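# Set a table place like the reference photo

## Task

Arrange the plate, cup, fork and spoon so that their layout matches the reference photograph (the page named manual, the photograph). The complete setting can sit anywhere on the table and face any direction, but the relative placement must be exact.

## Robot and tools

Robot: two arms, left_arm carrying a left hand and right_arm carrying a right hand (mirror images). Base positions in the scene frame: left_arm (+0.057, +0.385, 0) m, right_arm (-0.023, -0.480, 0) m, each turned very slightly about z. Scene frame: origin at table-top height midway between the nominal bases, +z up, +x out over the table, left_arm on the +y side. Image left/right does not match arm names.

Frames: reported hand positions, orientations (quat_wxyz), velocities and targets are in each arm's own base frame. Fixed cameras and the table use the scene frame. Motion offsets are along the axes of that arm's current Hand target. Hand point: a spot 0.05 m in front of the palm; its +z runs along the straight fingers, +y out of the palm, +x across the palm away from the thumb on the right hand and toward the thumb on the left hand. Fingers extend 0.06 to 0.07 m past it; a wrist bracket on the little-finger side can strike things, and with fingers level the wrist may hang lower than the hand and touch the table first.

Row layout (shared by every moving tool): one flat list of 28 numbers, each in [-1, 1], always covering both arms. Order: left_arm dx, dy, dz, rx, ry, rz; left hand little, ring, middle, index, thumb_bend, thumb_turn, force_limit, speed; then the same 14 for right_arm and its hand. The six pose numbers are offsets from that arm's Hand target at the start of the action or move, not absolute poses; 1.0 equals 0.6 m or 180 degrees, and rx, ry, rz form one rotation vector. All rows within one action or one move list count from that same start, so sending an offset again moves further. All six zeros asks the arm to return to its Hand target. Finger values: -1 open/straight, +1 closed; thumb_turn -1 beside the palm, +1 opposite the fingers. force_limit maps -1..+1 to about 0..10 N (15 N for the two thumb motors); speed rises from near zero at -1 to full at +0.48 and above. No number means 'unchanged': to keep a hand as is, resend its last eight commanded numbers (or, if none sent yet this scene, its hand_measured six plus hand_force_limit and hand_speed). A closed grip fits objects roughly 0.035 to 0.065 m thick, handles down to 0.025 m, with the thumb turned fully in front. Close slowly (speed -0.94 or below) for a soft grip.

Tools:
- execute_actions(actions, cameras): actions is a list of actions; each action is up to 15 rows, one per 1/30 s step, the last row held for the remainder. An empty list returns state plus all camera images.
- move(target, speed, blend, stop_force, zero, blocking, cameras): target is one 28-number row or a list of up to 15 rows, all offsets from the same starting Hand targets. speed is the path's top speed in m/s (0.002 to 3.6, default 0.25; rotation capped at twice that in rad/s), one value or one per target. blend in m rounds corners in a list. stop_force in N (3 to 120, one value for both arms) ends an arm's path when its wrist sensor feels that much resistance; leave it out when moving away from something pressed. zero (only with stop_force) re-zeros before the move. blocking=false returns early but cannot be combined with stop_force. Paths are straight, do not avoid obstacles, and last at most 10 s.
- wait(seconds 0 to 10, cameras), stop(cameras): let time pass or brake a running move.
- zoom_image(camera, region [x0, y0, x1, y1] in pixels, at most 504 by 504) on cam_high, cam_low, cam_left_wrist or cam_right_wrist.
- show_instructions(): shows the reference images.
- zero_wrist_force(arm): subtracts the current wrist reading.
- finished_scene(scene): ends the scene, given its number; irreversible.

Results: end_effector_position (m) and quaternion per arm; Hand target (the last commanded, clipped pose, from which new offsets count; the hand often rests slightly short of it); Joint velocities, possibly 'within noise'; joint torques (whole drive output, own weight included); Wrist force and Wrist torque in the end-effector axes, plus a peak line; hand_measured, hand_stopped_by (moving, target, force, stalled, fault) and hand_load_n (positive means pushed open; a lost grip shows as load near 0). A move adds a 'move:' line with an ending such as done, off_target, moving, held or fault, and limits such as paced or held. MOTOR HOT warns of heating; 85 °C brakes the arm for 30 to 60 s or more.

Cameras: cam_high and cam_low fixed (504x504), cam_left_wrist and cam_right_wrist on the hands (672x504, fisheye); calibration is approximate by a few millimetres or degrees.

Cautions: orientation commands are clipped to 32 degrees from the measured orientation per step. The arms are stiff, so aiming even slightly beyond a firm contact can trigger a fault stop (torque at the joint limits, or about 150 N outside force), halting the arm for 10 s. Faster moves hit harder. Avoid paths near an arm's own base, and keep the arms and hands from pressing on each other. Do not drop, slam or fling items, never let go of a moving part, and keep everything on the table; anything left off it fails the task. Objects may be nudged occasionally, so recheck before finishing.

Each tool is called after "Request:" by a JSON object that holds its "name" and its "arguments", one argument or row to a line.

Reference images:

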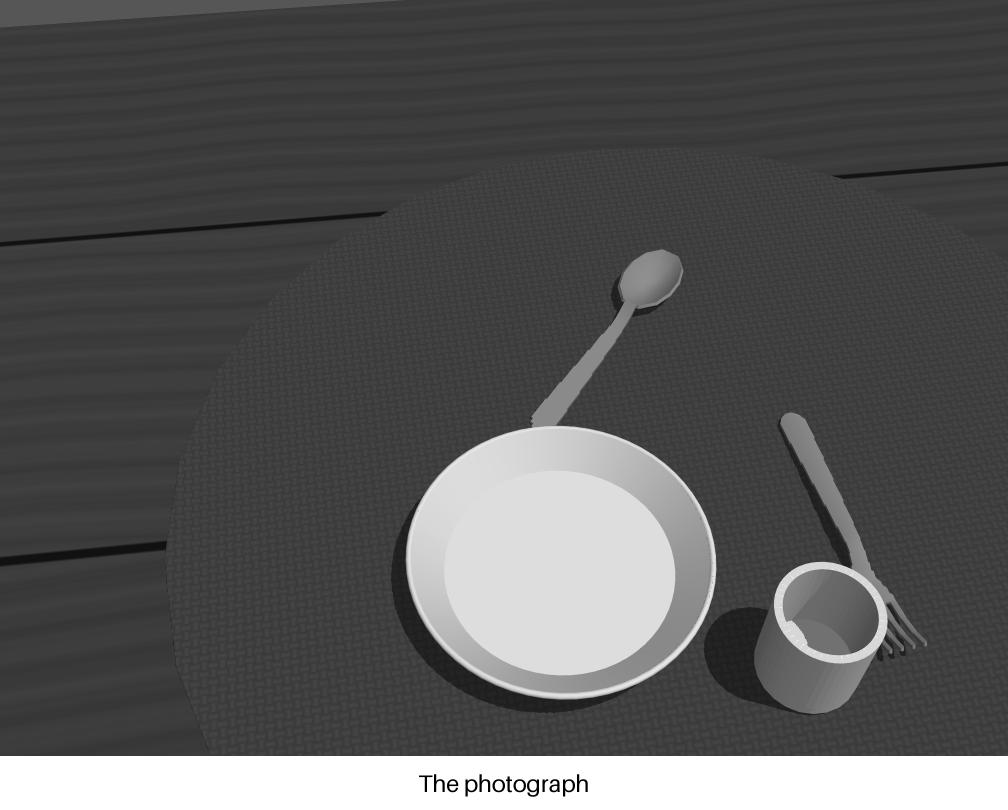

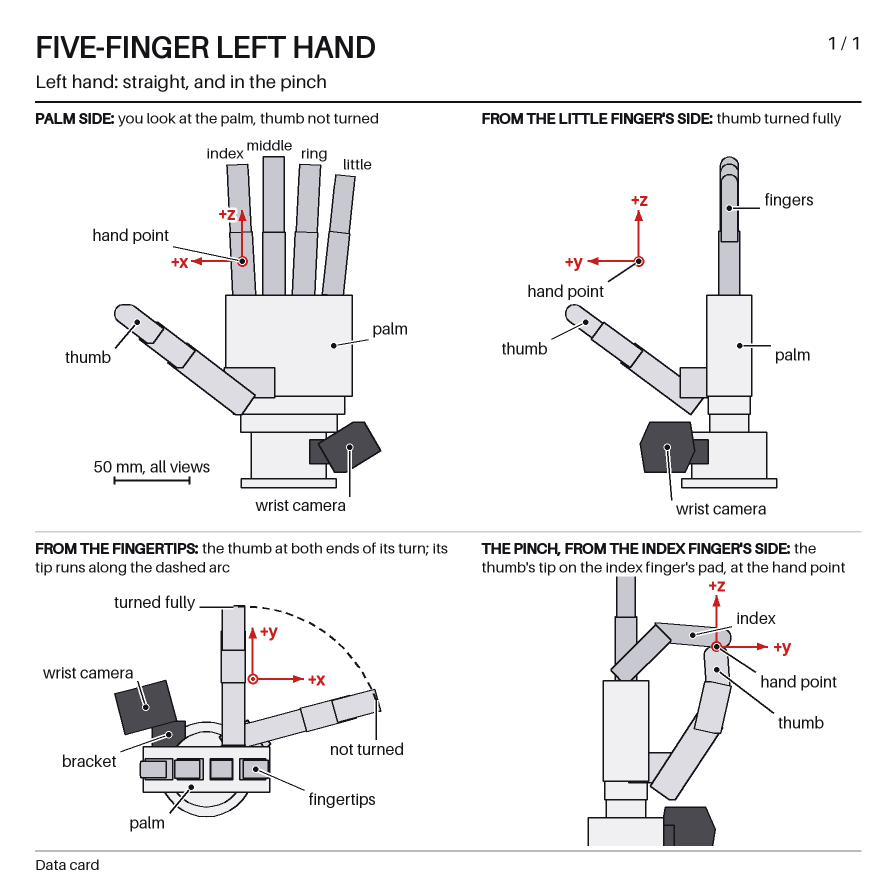

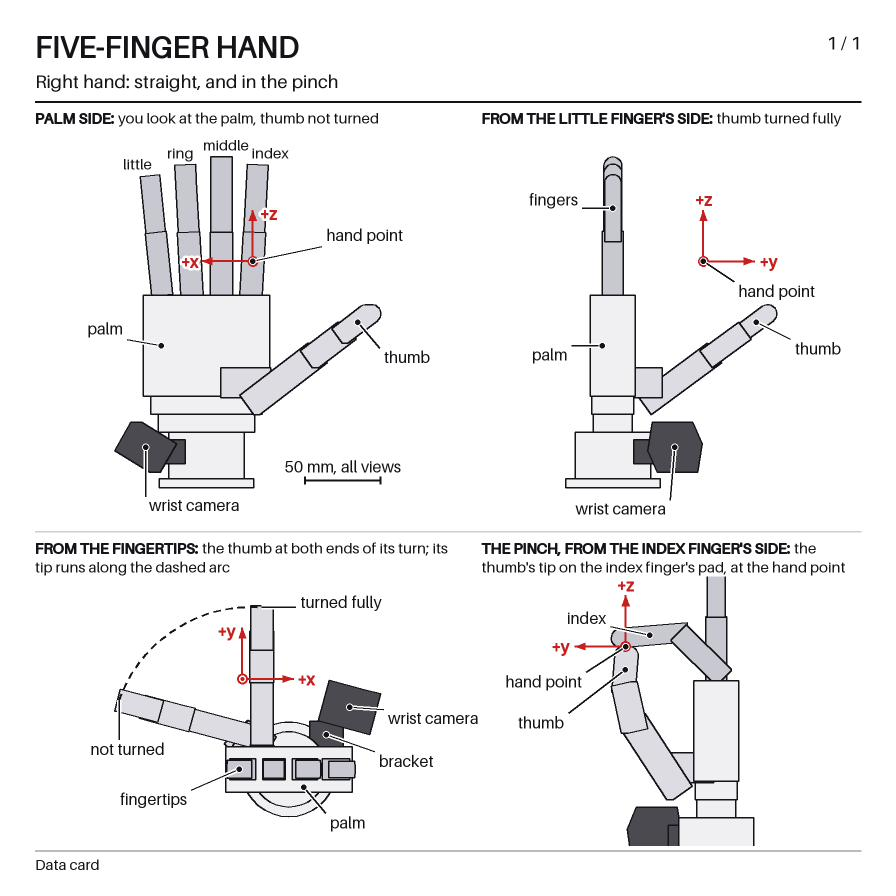

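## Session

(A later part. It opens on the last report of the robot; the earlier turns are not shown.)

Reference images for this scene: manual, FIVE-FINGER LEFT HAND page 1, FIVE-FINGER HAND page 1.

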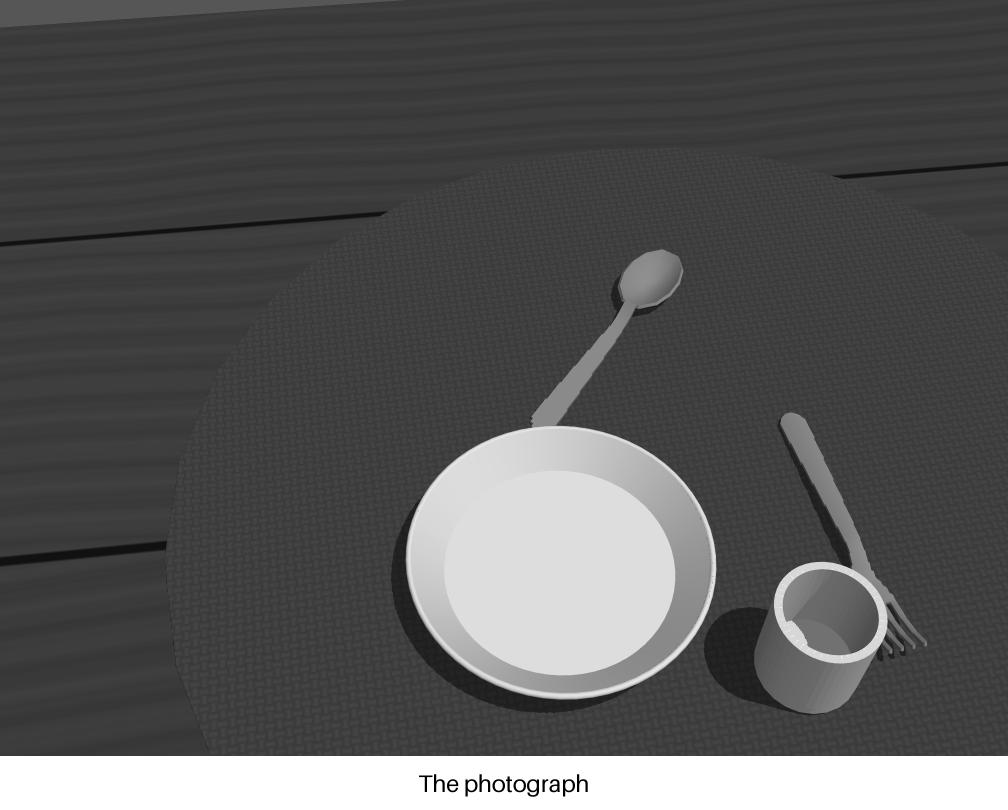

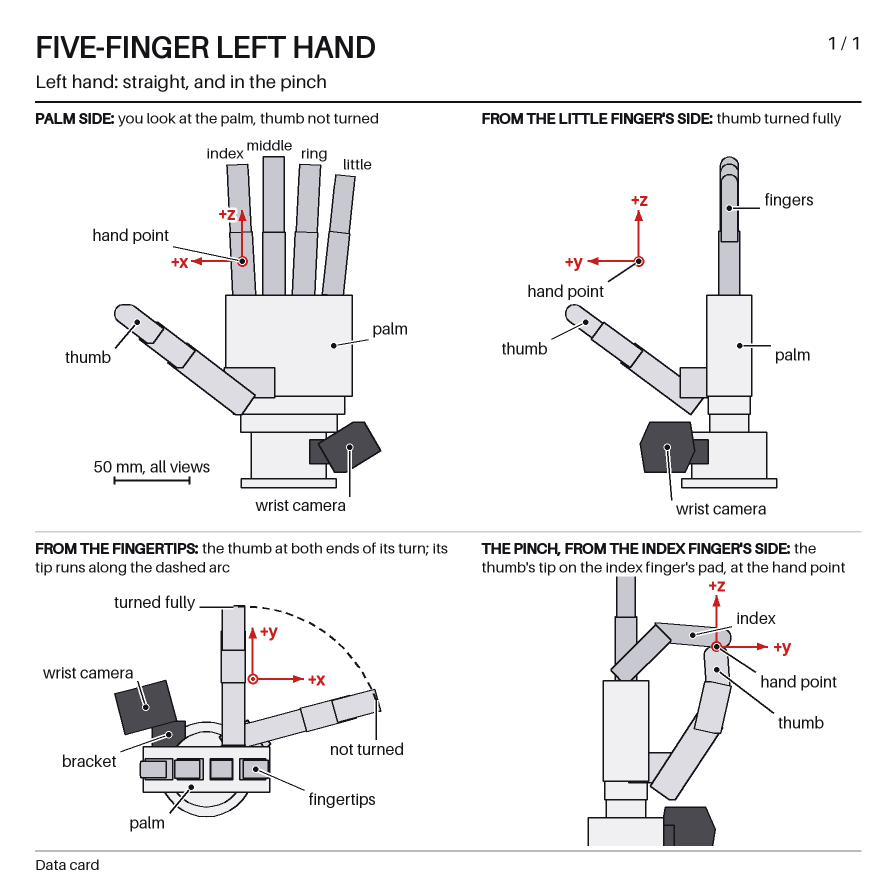

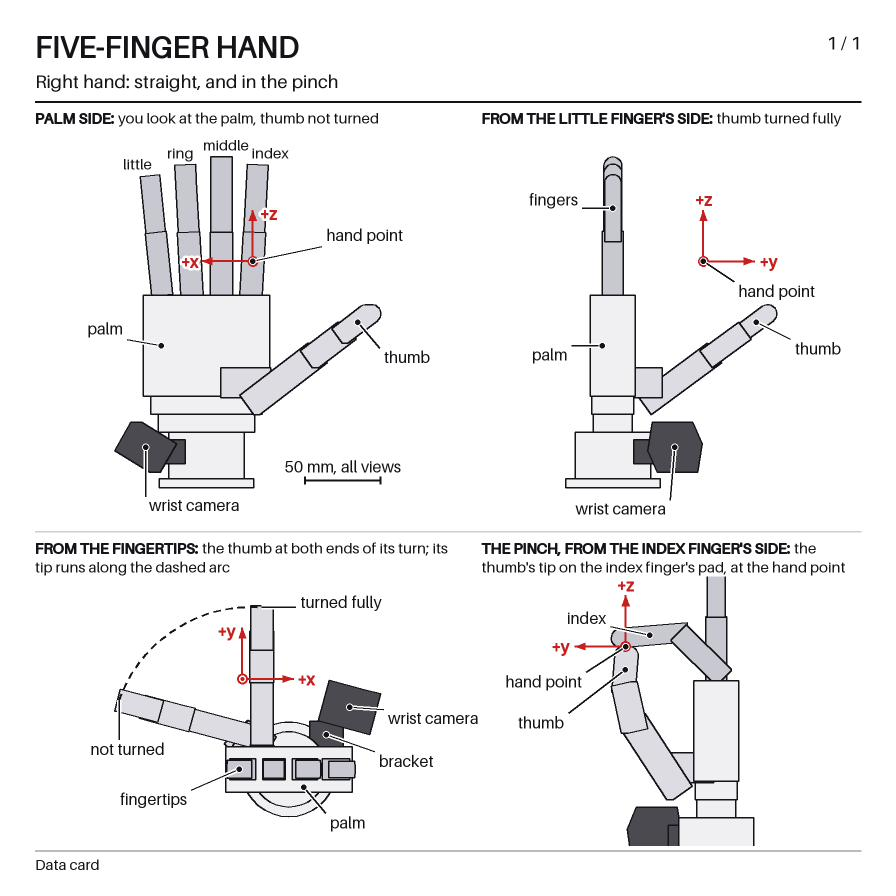

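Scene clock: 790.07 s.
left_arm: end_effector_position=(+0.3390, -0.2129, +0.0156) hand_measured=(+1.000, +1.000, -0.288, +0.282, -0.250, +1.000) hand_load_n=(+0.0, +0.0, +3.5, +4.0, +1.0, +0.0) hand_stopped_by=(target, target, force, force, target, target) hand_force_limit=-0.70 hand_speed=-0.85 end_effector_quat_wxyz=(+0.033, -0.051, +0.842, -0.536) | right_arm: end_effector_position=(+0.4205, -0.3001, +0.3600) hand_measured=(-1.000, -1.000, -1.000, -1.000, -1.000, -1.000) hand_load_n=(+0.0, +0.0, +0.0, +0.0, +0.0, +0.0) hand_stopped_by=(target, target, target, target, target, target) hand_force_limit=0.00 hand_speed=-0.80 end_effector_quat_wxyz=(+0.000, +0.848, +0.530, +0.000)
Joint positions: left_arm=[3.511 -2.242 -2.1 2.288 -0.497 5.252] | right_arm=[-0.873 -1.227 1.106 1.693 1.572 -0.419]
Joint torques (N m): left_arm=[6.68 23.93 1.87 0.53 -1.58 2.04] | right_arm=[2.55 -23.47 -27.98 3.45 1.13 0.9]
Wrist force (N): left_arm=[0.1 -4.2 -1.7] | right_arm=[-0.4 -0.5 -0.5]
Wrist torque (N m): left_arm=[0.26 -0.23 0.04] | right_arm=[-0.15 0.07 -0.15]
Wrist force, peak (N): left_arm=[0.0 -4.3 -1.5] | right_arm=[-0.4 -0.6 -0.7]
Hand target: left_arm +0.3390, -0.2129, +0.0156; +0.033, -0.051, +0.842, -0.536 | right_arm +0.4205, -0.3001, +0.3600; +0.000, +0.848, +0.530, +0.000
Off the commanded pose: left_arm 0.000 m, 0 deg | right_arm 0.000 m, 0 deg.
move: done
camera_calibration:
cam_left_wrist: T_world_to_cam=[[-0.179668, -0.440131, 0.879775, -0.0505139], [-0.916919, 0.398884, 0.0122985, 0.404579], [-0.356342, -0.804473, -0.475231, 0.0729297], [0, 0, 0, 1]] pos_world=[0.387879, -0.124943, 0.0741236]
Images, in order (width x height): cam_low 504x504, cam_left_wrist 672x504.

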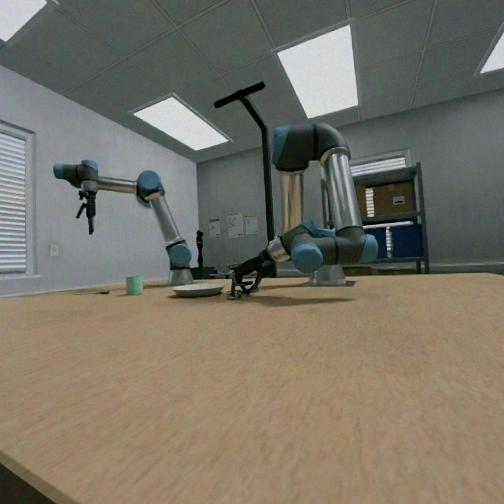

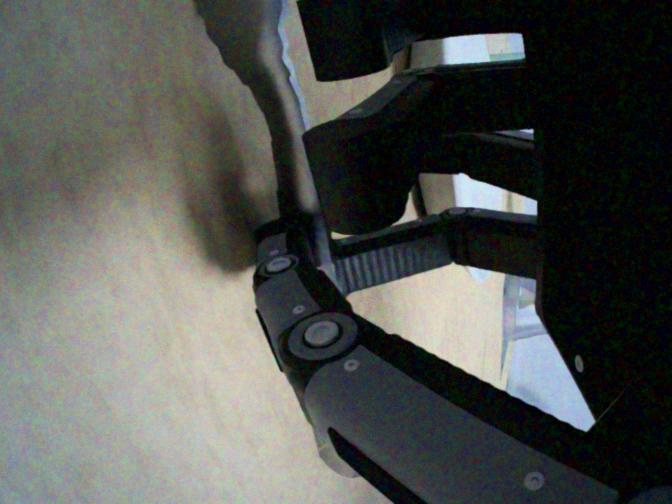

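Request:
{"name": "move", "arguments": {
  "target": [0,0,0,0,0,0,1,1,0.4,0.55,-0.25,1,-0.3,-0.85,0,0,0,0,0,0,-1,-1,-1,-1,-1,-1,0,-0.8],
  "speed": 0.03
}}

Request:
{"name": "move", "arguments": {
  "target": [0,-0.0755,-0.0352,0,0,0,1,1,0.4,0.55,-0.25,1,-0.3,-0.85,0,0,0,0,0,0,-1,-1,-1,-1,-1,-1,0,-0.8],
  "speed": 0.04
}}

Request:
{"name": "move", "arguments": {
  "target": [0,0,0,0,0,0,1,1,0.6,0.65,-0.25,1,-0.1,-0.85,0,0,0,0,0,0,-1,-1,-1,-1,-1,-1,0,-0.8],
  "speed": 0.03,
  "cameras": ["cam_low","cam_left_wrist"]
}}

Request:
{"name": "zoom_image", "arguments": {
  "camera": "cam_low",
  "region": [180, 240, 280, 310]
}}

Scene clock: 797.53 s.
left_arm: end_effector_position=(+0.3390, -0.2129, +0.0156) hand_measured=(+1.000, +1.000, -0.288, +0.282, -0.250, +1.000) hand_load_n=(+0.0, +0.0, +3.5, +4.0, +0.5, +0.0) hand_stopped_by=(target, target, force, force, target, target) hand_force_limit=-0.30 hand_speed=-0.85 end_effector_quat_wxyz=(+0.033, -0.051, +0.842, -0.536) | right_arm: end_effector_position=(+0.4205, -0.3001, +0.3600) hand_measured=(-1.000, -1.000, -1.000, -1.000, -1.000, -1.000) hand_load_n=(+0.0, +0.0, +0.0, +0.0, +0.0, +0.0) hand_stopped_by=(target, target, target, target, target, target) hand_force_limit=0.00 hand_speed=-0.80 end_effector_quat_wxyz=(+0.000, +0.848, +0.530, +0.000)
Joint positions: left_arm=[3.511 -2.242 -2.1 2.288 -0.497 5.252] | right_arm=[-0.873 -1.227 1.106 1.693 1.572 -0.419]
Joint torques (N m): left_arm=[13.56 24.05 9.66 0.51 -1.45 1.99] | right_arm=[2.49 -24.3 -27.3 3.43 0.99 0.97]
Wrist force (N): left_arm=[0.2 -4.1 -1.5] | right_arm=[-0.5 -0.4 -0.5]
Wrist torque (N m): left_arm=[0.23 -0.24 0.06] | right_arm=[-0.13 0.09 -0.15]
Wrist force, peak (N): left_arm=[0.0 -4.6 -2.0] | right_arm=[-0.2 -0.8 -0.5]
Hand target: left_arm +0.3390, -0.2129, +0.0156; +0.033, -0.051, +0.842, -0.536 | right_arm +0.4205, -0.3001, +0.3600; +0.000, +0.848, +0.530, +0.000
Off the commanded pose: left_arm 0.000 m, 0 deg | right_arm 0.000 m, 0 deg.
move: done

Scene clock: 799.07 s.
left_arm: end_effector_position=(+0.3389, -0.2129, +0.0657) hand_measured=(+1.000, +1.000, -0.288, +0.282, -0.250, +1.000) hand_load_n=(+0.0, +0.0, +0.0, +2.0, +2.5, -0.5) hand_stopped_by=(target, target, force, force, target, target) hand_force_limit=-0.30 hand_speed=-0.85 end_effector_quat_wxyz=(+0.033, -0.051, +0.842, -0.536) end_effector_velocity=(+0.000, +0.000, -0.001) end_effector_angular_velocity=(+0.000, -0.004, +0.000) | right_arm: end_effector_position=(+0.4205, -0.3001, +0.3600) hand_measured=(-1.000, -1.000, -1.000, -1.000, -1.000, -1.000) hand_load_n=(+0.0, +0.0, +0.0, +0.0, +0.0, +0.0) hand_stopped_by=(target, target, target, target, target, target) hand_force_limit=0.00 hand_speed=-0.80 end_effector_quat_wxyz=(+0.000, +0.848, +0.530, +0.000)
Joint positions: left_arm=[3.511 -2.118 -2.102 2.167 -0.497 5.252] | right_arm=[-0.873 -1.227 1.106 1.693 1.572 -0.419]
Joint velocities: left_arm=[0 -0.003 0 0.005 0.001 0.001] | right_arm=[within noise]
Joint torques (N m): left_arm=[10.61 24.4 16.08 -0.01 1.76 1.77] | right_arm=[2.17 -23.01 -26.82 3.19 1.15 1.01]
Wrist force (N): left_arm=[0.4 1.3 -1.0] | right_arm=[-0.1 -0.5 -0.3]
Wrist torque (N m): left_arm=[0.14 -0.20 -0.06] | right_arm=[-0.17 0.03 -0.14]
Wrist force, peak (N): left_arm=[0.2 -4.0 -1.4] | right_arm=[-0.4 -0.7 -0.6]
Hand target: left_arm +0.3389, -0.2129, +0.0656; +0.033, -0.051, +0.842, -0.536 | right_arm +0.4205, -0.3001, +0.3600; +0.000, +0.848, +0.530, +0.000
Off the commanded pose: left_arm 0.000 m, 0 deg | right_arm 0.000 m, 0 deg.
move: done

Scene clock: 800.60 s.
left_arm: end_effector_position=(+0.3389, -0.2129, +0.0656) hand_measured=(+1.000, +1.000, +0.236, +0.294, -0.252, +1.000) hand_load_n=(+0.0, +0.5, +7.5, +7.5, +5.5, +0.0) hand_stopped_by=(target, target, force, force, target, target) hand_force_limit=-0.10 hand_speed=-0.85 end_effector_quat_wxyz=(+0.033, -0.051, +0.842, -0.536) | right_arm: end_effector_position=(+0.4205, -0.3001, +0.3600) hand_measured=(-1.000, -1.000, -1.000, -1.000, -1.000, -1.000) hand_load_n=(+0.0, +0.0, +0.0, +0.0, +0.0, +0.0) hand_stopped_by=(target, target, target, target, target, target) hand_force_limit=0.00 hand_speed=-0.80 end_effector_quat_wxyz=(+0.000, +0.848, +0.530, +0.000)
Joint positions: left_arm=[3.511 -2.118 -2.102 2.167 -0.497 5.252] | right_arm=[-0.873 -1.227 1.106 1.693 1.572 -0.419]
Joint torques (N m): left_arm=[12.33 25.03 13.83 -0.52 -0.35 1.87] | right_arm=[2.42 -23.77 -26.84 3.44 1.1 0.86]
Wrist force (N): left_arm=[0.3 1.6 -1.3] | right_arm=[-0.3 -0.4 -0.5]
Wrist torque (N m): left_arm=[0.23 -0.19 -0.10] | right_arm=[-0.13 0.07 -0.15]
Wrist force, peak (N): left_arm=[0.3 1.6 -1.3] | right_arm=[-0.5 -0.8 -0.4]
Hand target: left_arm +0.3389, -0.2129, +0.0656; +0.033, -0.051, +0.842, -0.536 | right_arm +0.4205, -0.3001, +0.3600; +0.000, +0.848, +0.530, +0.000
Off the commanded pose: left_arm 0.000 m, 0 deg | right_arm 0.000 m, 0 deg.
move: done
camera_calibration:
cam_left_wrist: T_world_to_cam=[[-0.179668, -0.440131, 0.879775, -0.0945027], [-0.916919, 0.398884, 0.0122985, 0.403965], [-0.356342, -0.804473, -0.475231, 0.0966912], [0, 0, 0, 1]] pos_world=[0.387879, -0.124943, 0.124124]
Images, in order (width x height): cam_low 504x504, cam_left_wrist 672x504.

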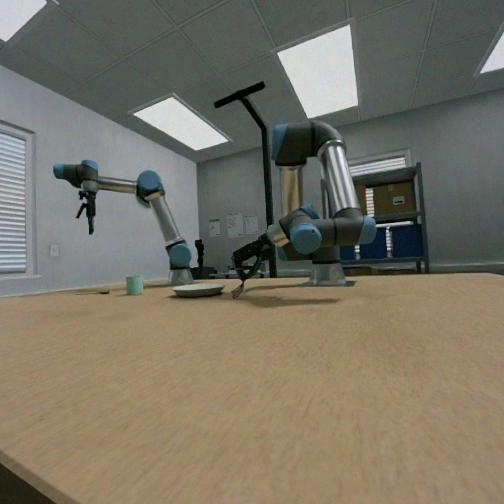

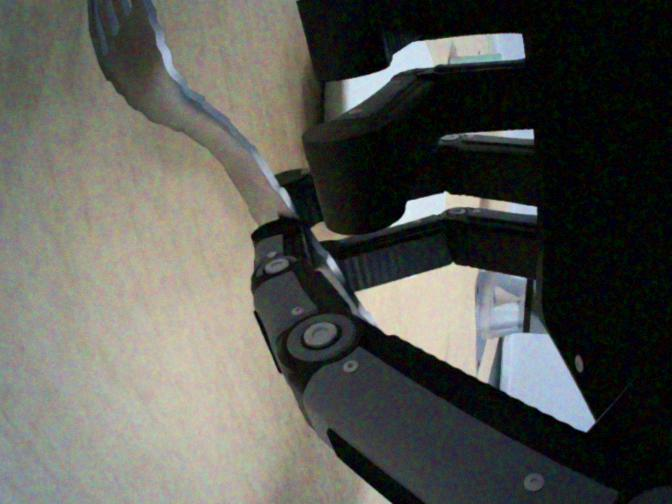

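Scaled by 5.040 from the camera's 504x504 image, which has a finer 720x720 frame.

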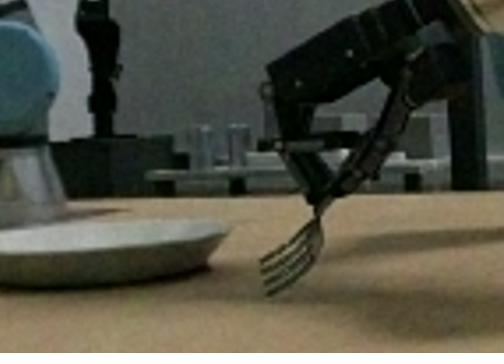

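Request:
{"name": "move", "arguments": {
  "target": [0.0170,-0.0173,-0.0592,-0.2611,-0.0351,0.1479,1,1,0.6,0.65,-0.25,1,-0.1,-0.85,0,0,0,0,0,0,-1,-1,-1,-1,-1,-1,0,-0.8],
  "speed": 0.1,
  "cameras": ["cam_high","cam_low","cam_left_wrist"]
}}

Request:
{"name": "zoom_image", "arguments": {
  "camera": "cam_low",
  "region": [180, 220, 280, 310]
}}

Request:
{"name": "zoom_image", "arguments": {
  "camera": "cam_high",
  "region": [170, 90, 270, 190]
}}

Scene clock: 827.47 s.
left_arm: end_effector_position=(+0.3254, -0.1866, +0.0901) hand_measured=(+1.000, +1.000, +0.236, +0.294, -0.252, +1.000) hand_load_n=(+0.0, +0.0, +7.5, +7.5, +5.0, +0.0) hand_stopped_by=(target, target, force, force, target, target) hand_force_limit=-0.10 hand_speed=-0.85 end_effector_quat_wxyz=(+0.174, +0.101, +0.970, -0.134) | right_arm: end_effector_position=(+0.4205, -0.3001, +0.3600) hand_measured=(-1.000, -1.000, -1.000, -1.000, -1.000, -1.000) hand_load_n=(+0.0, +0.0, +0.0, +0.0, +0.0, +0.0) hand_stopped_by=(target, target, target, target, target, target) hand_force_limit=0.00 hand_speed=-0.80 end_effector_quat_wxyz=(+0.000, +0.848, +0.530, +0.000)
Joint positions: left_arm=[2.993 -1.676 -2.025 2.501 -1.321 4.725] | right_arm=[-0.873 -1.227 1.106 1.693 1.572 -0.419]
Joint torques (N m): left_arm=[9.71 11.62 12.12 -4.46 1.69 2.03] | right_arm=[1.81 -24.24 -27.37 3.17 1.01 1.06]
Wrist force (N): left_arm=[0.2 0.2 0.0] | right_arm=[-0.4 -0.6 -0.4]
Wrist torque (N m): left_arm=[0.06 0.01 -0.04] | right_arm=[-0.17 0.07 -0.15]
Wrist force, peak (N): left_arm=[0.3 2.0 -1.2] | right_arm=[-0.6 -0.8 -0.5]
Hand target: left_arm +0.3254, -0.1865, +0.0900; +0.174, +0.101, +0.970, -0.134 | right_arm +0.4205, -0.3001, +0.3600; +0.000, +0.848, +0.530, +0.000
Off the commanded pose: left_arm 0.000 m, 0 deg | right_arm 0.000 m, 0 deg.
move: done
camera_calibration:
cam_left_wrist: T_world_to_cam=[[-0.447461, -0.884586, 0.131473, -0.0352431], [-0.887079, 0.457673, 0.0602229, 0.377692], [-0.113444, -0.0896792, -0.989489, 0.225283], [0, 0, 0, 1]] pos_world=[0.34483, -0.183832, 0.204803]
Images, in order (width x height): cam_high 504x504, cam_low 504x504, cam_left_wrist 672x504.

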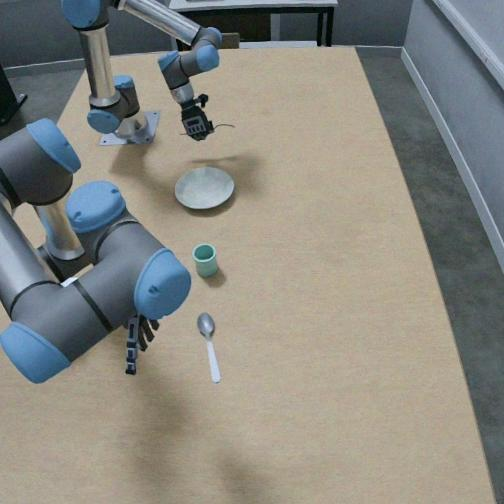

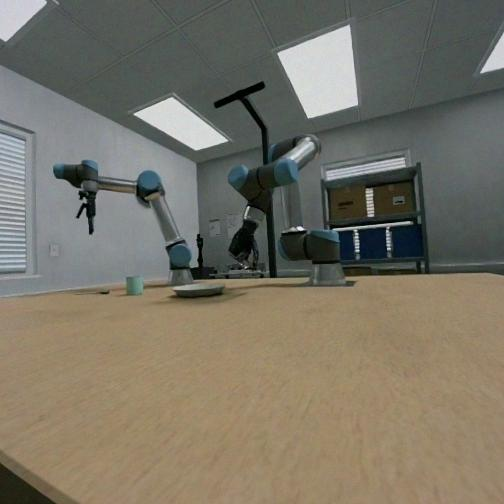

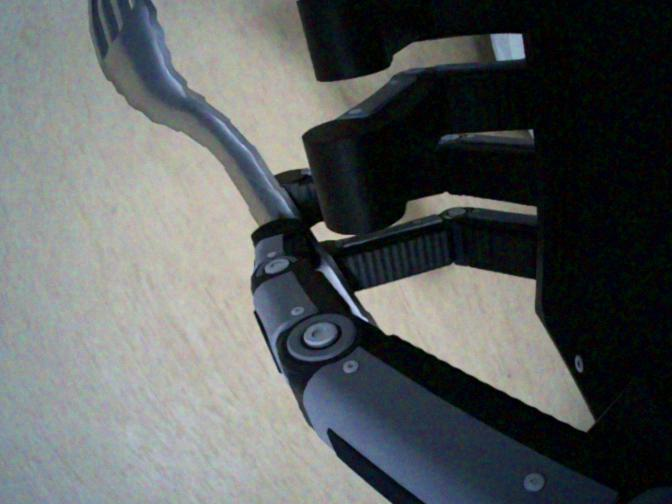

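Scaled by 5.040 from the camera's 504x504 image, which has a finer 720x720 frame.

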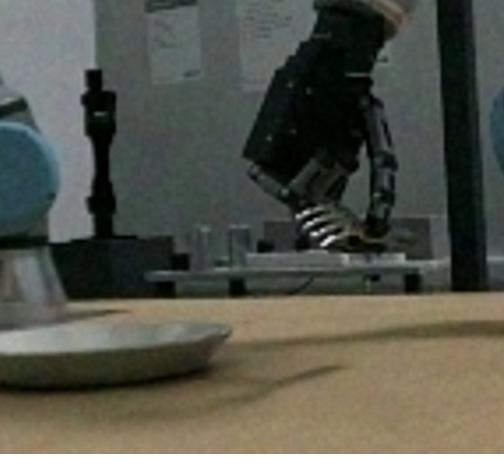

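Scaled by 5.040 from the camera's 504x504 image, which has a finer 720x720 frame.

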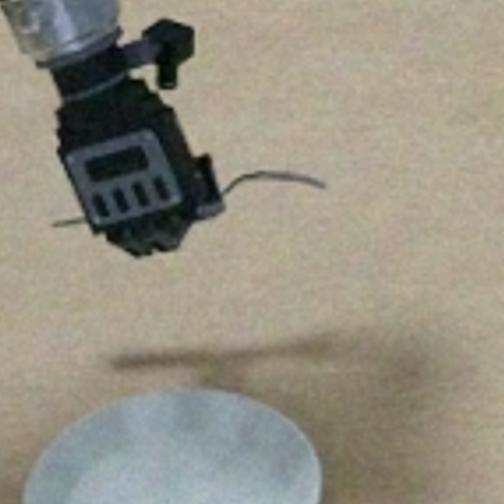

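Request:
{"name": "move", "arguments": {
  "target": [0.0427,-0.0112,0.0778,0.0942,-0.0021,-0.0436,1,1,0.6,0.65,-0.25,1,-0.1,-0.85,0,0,0,0,0,0,-1,-1,-1,-1,-1,-1,0,-0.8],
  "speed": 0.1,
  "cameras": ["cam_high","cam_low","cam_left_wrist"]
}}

Request:
{"name": "zoom_image", "arguments": {
  "camera": "cam_low",
  "region": [180, 220, 280, 310]
}}

Request:
{"name": "zoom_image", "arguments": {
  "camera": "cam_high",
  "region": [170, 90, 270, 190]
}}

Scene clock: 842.43 s.
left_arm: end_effector_position=(+0.3147, -0.2028, +0.0400) hand_measured=(+1.000, +1.000, +0.236, +0.294, -0.252, +1.000) hand_load_n=(+0.0, +0.0, +7.5, +7.5, +5.0, +0.5) hand_stopped_by=(target, target, force, force, target, target) hand_force_limit=-0.10 hand_speed=-0.85 end_effector_quat_wxyz=(+0.151, +0.059, +0.944, -0.288) | right_arm: end_effector_position=(+0.4205, -0.3001, +0.3600) hand_measured=(-1.000, -1.000, -1.000, -1.000, -1.000, -1.000) hand_load_n=(+0.0, +0.0, +0.0, +0.0, +0.0, +0.5) hand_stopped_by=(target, target, target, target, target, target) hand_force_limit=0.00 hand_speed=-0.80 end_effector_quat_wxyz=(+0.000, +0.848, +0.530, +0.000)
Joint positions: left_arm=[3.218 -1.755 -2.168 2.609 -0.954 4.831] | right_arm=[-0.873 -1.227 1.106 1.693 1.572 -0.419]
Joint torques (N m): left_arm=[-7.88 23.32 22.38 -4.68 -0.67 -2.42] | right_arm=[1.57 -24.25 -28.32 3.25 1.02 1.07]
Wrist force (N): left_arm=[0.2 0.6 -0.4] | right_arm=[-0.4 -0.5 -0.4]
Wrist torque (N m): left_arm=[0.10 -0.04 -0.13] | right_arm=[-0.15 0.07 -0.15]
Wrist force, peak (N): left_arm=[0.3 0.9 -0.5] | right_arm=[-0.3 -0.8 -0.6]
Hand target: left_arm +0.3147, -0.2029, +0.0400; +0.151, +0.059, +0.944, -0.288 | right_arm +0.4205, -0.3001, +0.3600; +0.000, +0.848, +0.530, +0.000
Off the commanded pose: left_arm 0.000 m, 0 deg | right_arm 0.000 m, 0 deg.
move: done
camera_calibration:
cam_left_wrist: T_world_to_cam=[[-0.41025, -0.80191, 0.434321, -0.054872], [-0.893125, 0.449607, -0.0134919, 0.381862], [-0.184454, -0.393438, -0.900657, 0.13022], [0, 0, 0, 1]] pos_world=[0.342559, -0.164457, 0.146267]
Images, in order (width x height): cam_high 504x504, cam_low 504x504, cam_left_wrist 672x504.

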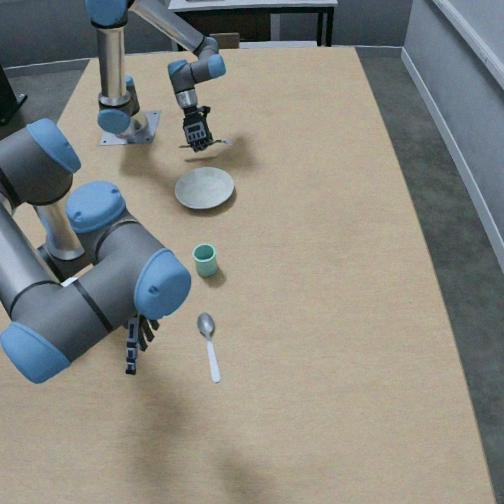

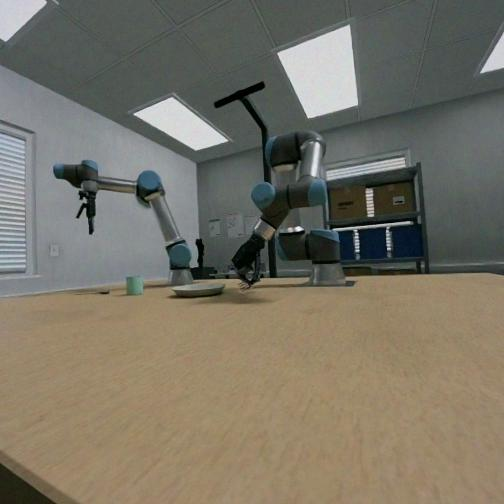

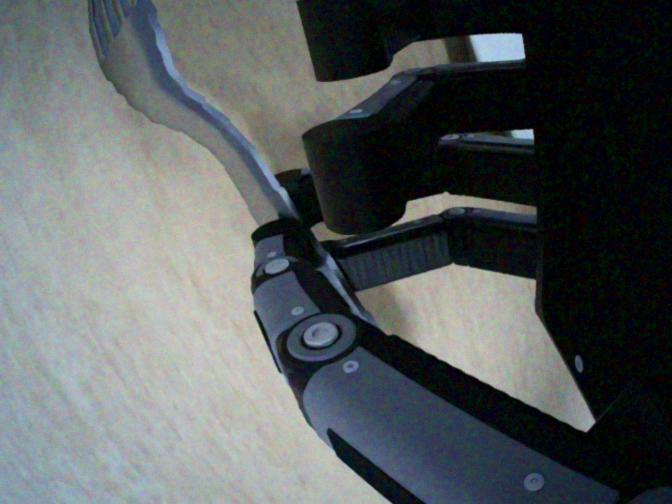

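Scaled by 5.040 from the camera's 504x504 image, which has a finer 720x720 frame.

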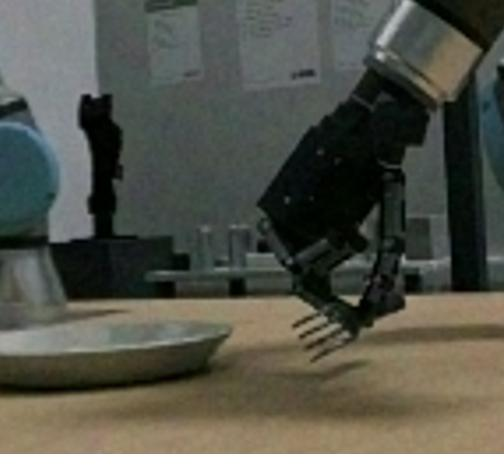

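Scaled by 5.040 from the camera's 504x504 image, which has a finer 720x720 frame.

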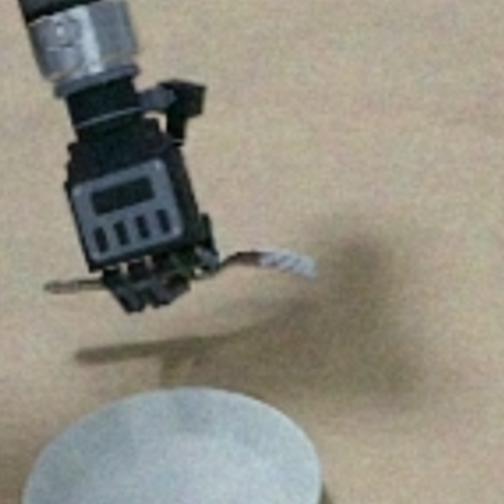

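Request:
{"name": "move", "arguments": {
  "target": [-0.0023,-0.0163,-0.0093,-0.2094,0.0528,0.0494,1,1,0.6,0.65,-0.25,1,-0.1,-0.85,0,0,0,0,0,0,-1,-1,-1,-1,-1,-1,0,-0.8],
  "speed": 0.12,
  "cameras": ["cam_high","cam_low","cam_left_wrist"]
}}

Request:
{"name": "zoom_image", "arguments": {
  "camera": "cam_low",
  "region": [200, 240, 280, 310]
}}

Request:
{"name": "zoom_image", "arguments": {
  "camera": "cam_high",
  "region": [170, 100, 250, 180]
}}

Scene clock: 863.93 s.
left_arm: end_effector_position=(+0.3127, -0.2079, +0.0500) hand_measured=(+1.000, +1.000, +0.236, +0.294, -0.252, +1.000) hand_load_n=(+0.0, +0.0, +7.5, +7.5, +5.5, +0.0) hand_stopped_by=(target, target, force, force, target, target) hand_force_limit=-0.10 hand_speed=-0.85 end_effector_quat_wxyz=(+0.106, +0.102, +0.988, +0.050) | right_arm: end_effector_position=(+0.4205, -0.3001, +0.3600) hand_measured=(-1.000, -1.000, -1.000, -1.000, -1.000, -1.000) hand_load_n=(+0.0, +0.0, +0.0, +0.0, -0.5, +0.0) hand_stopped_by=(target, target, target, target, target, target) hand_force_limit=0.00 hand_speed=-0.80 end_effector_quat_wxyz=(+0.000, +0.848, +0.530, +0.000)
Joint positions: left_arm=[2.665 -1.982 -1.829 2.404 -1.741 4.455] | right_arm=[-0.873 -1.227 1.106 1.693 1.572 -0.419]
Joint torques (N m): left_arm=[9.78 30.41 7.63 -0.25 0.82 1.88] | right_arm=[1.88 -24.52 -27.02 3.26 1.09 1.18]
Wrist force (N): left_arm=[-0.3 -0.1 0.4] | right_arm=[-0.2 -0.5 -0.4]
Wrist torque (N m): left_arm=[0.03 0.10 -0.05] | right_arm=[-0.16 0.05 -0.15]
Wrist force, peak (N): left_arm=[0.6 0.9 -0.5] | right_arm=[-0.4 -0.8 -0.6]
Hand target: left_arm +0.3127, -0.2079, +0.0500; +0.106, +0.102, +0.988, +0.050 | right_arm +0.4205, -0.3001, +0.3600; +0.000, +0.848, +0.530, +0.000
Off the commanded pose: left_arm 0.000 m, 0 deg | right_arm 0.000 m, 0 deg.
move: done
camera_calibration:
cam_left_wrist: T_world_to_cam=[[-0.405512, -0.898681, -0.167131, -0.0556825], [-0.887936, 0.343846, 0.305515, 0.342898], [-0.217093, 0.272292, -0.937405, 0.287328], [0, 0, 0, 1]] pos_world=[0.344268, -0.246182, 0.155276]
Images, in order (width x height): cam_high 504x504, cam_low 504x504, cam_left_wrist 672x504.

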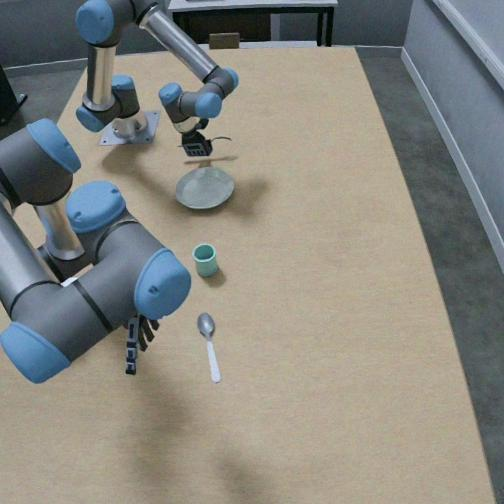

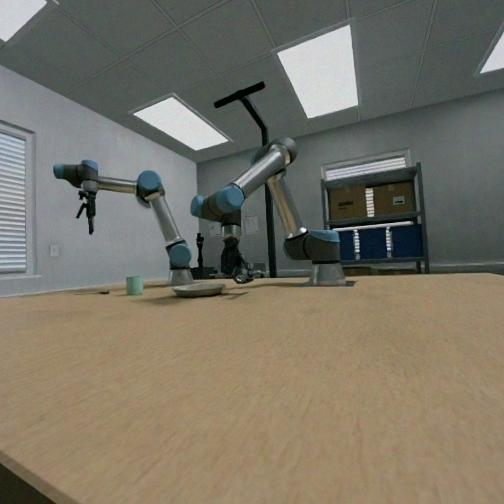

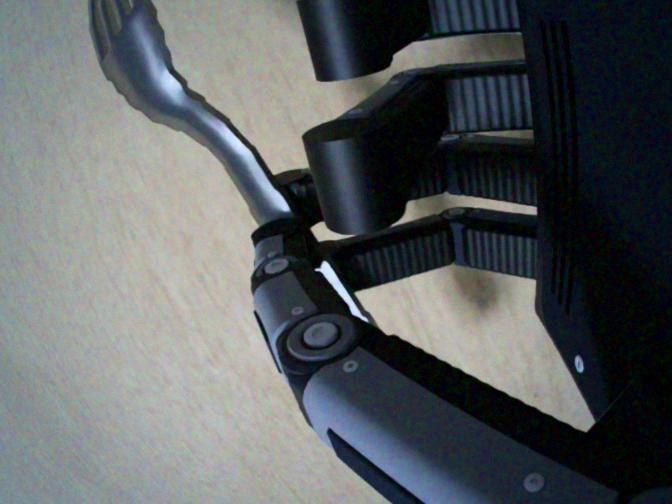

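Scaled by 6.300 from the camera's 504x504 image, which has a finer 720x720 frame.

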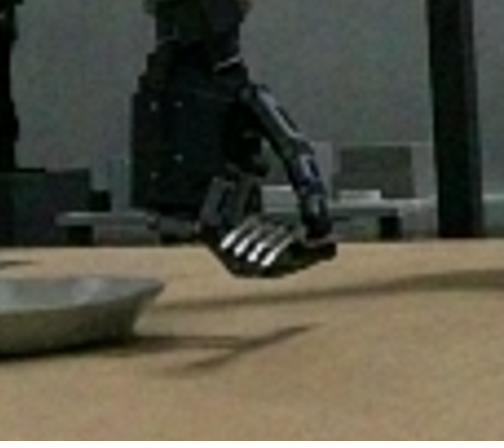

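Scaled by 6.300 from the camera's 504x504 image, which has a finer 720x720 frame.

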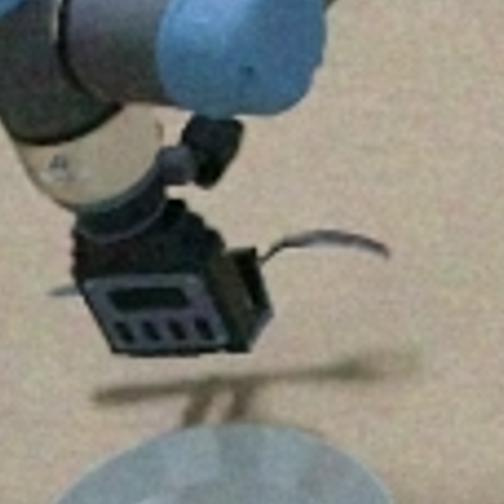

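Request:
{"name": "move", "arguments": {
  "target": [0.0126,-0.0076,0.0616,0,0,0,1,1,0.6,0.65,-0.25,1,-0.1,-0.85,0,0,0,0,0,0,-1,-1,-1,-1,-1,-1,0,-0.8],
  "speed": 0.02,
  "stop_force": 3,
  "cameras": ["cam_high","cam_low"]
}}

Request:
{"name": "zoom_image", "arguments": {
  "camera": "cam_low",
  "region": [200, 240, 280, 310]
}}

Request:
{"name": "zoom_image", "arguments": {
  "camera": "cam_high",
  "region": [170, 100, 250, 180]
}}

Scene clock: 873.87 s.
left_arm: end_effector_position=(+0.3127, -0.2079, +0.0187) hand_measured=(+1.000, +1.000, +0.236, +0.294, -0.252, +1.000) hand_load_n=(+0.0, +0.0, +8.0, +7.0, +5.5, +0.0) hand_stopped_by=(target, target, force, force, target, target) hand_force_limit=-0.10 hand_speed=-0.85 end_effector_quat_wxyz=(+0.106, +0.102, +0.988, +0.050) | right_arm: end_effector_position=(+0.4205, -0.3001, +0.3600) hand_measured=(-1.000, -1.000, -1.000, -1.000, -1.000, -1.000) hand_load_n=(+0.0, +0.0, +0.0, +0.0, +0.0, +0.0) hand_stopped_by=(target, target, target, target, target, target) hand_force_limit=0.00 hand_speed=-0.80 end_effector_quat_wxyz=(+0.000, +0.848, +0.530, +0.000)
Joint positions: left_arm=[2.665 -2.032 -1.855 2.479 -1.741 4.455] | right_arm=[-0.873 -1.227 1.106 1.693 1.572 -0.419]
Joint torques (N m): left_arm=[12.61 31.29 22.26 -2.71 -1.7 1.54] | right_arm=[1.28 -25.04 -27.44 3.23 0.92 1.12]
Wrist force (N): left_arm=[-0.8 0.6 -1.6] | right_arm=[-0.2 -0.3 -0.5]
Wrist torque (N m): left_arm=[0.13 0.19 -0.09] | right_arm=[-0.12 0.05 -0.14]
Wrist force, peak (N): left_arm=[-4.7 -1.4 -18.5] | right_arm=[-0.6 -0.6 -0.6]
Hand target: left_arm +0.3127, -0.2079, +0.0187; +0.106, +0.102, +0.988, +0.050 (not the last commanded pose) | right_arm +0.4205, -0.3001, +0.3600; +0.000, +0.848, +0.530, +0.000
Off the commanded pose: left_arm 0.007 m, 0 deg | right_arm 0.000 m, 0 deg.
move: contact (left_arm)
Images, in order (width x height): cam_high 504x504, cam_low 504x504.

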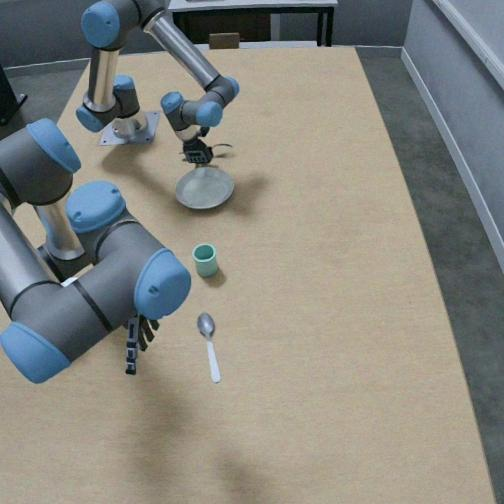

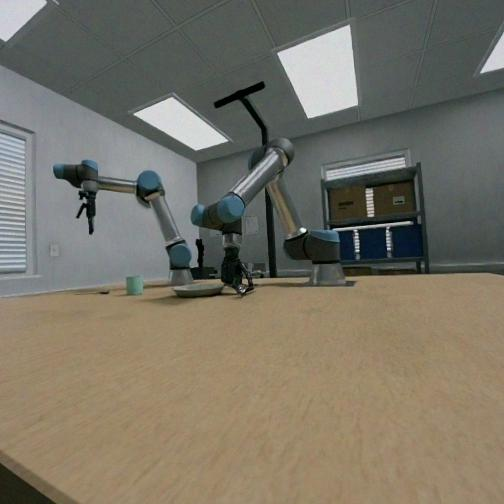

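Scaled by 6.300 from the camera's 504x504 image, which has a finer 720x720 frame.

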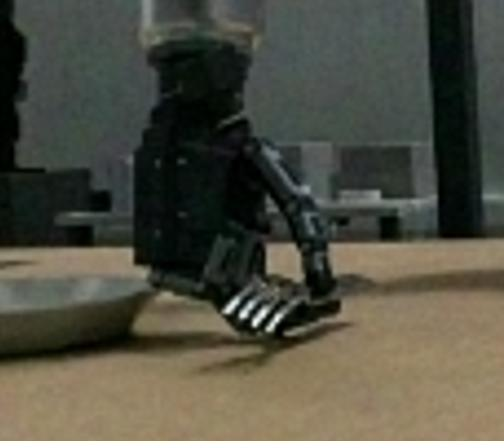

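Scaled by 6.300 from the camera's 504x504 image, which has a finer 720x720 frame.

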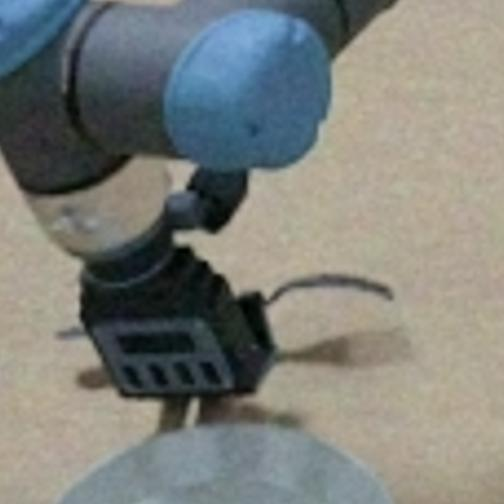

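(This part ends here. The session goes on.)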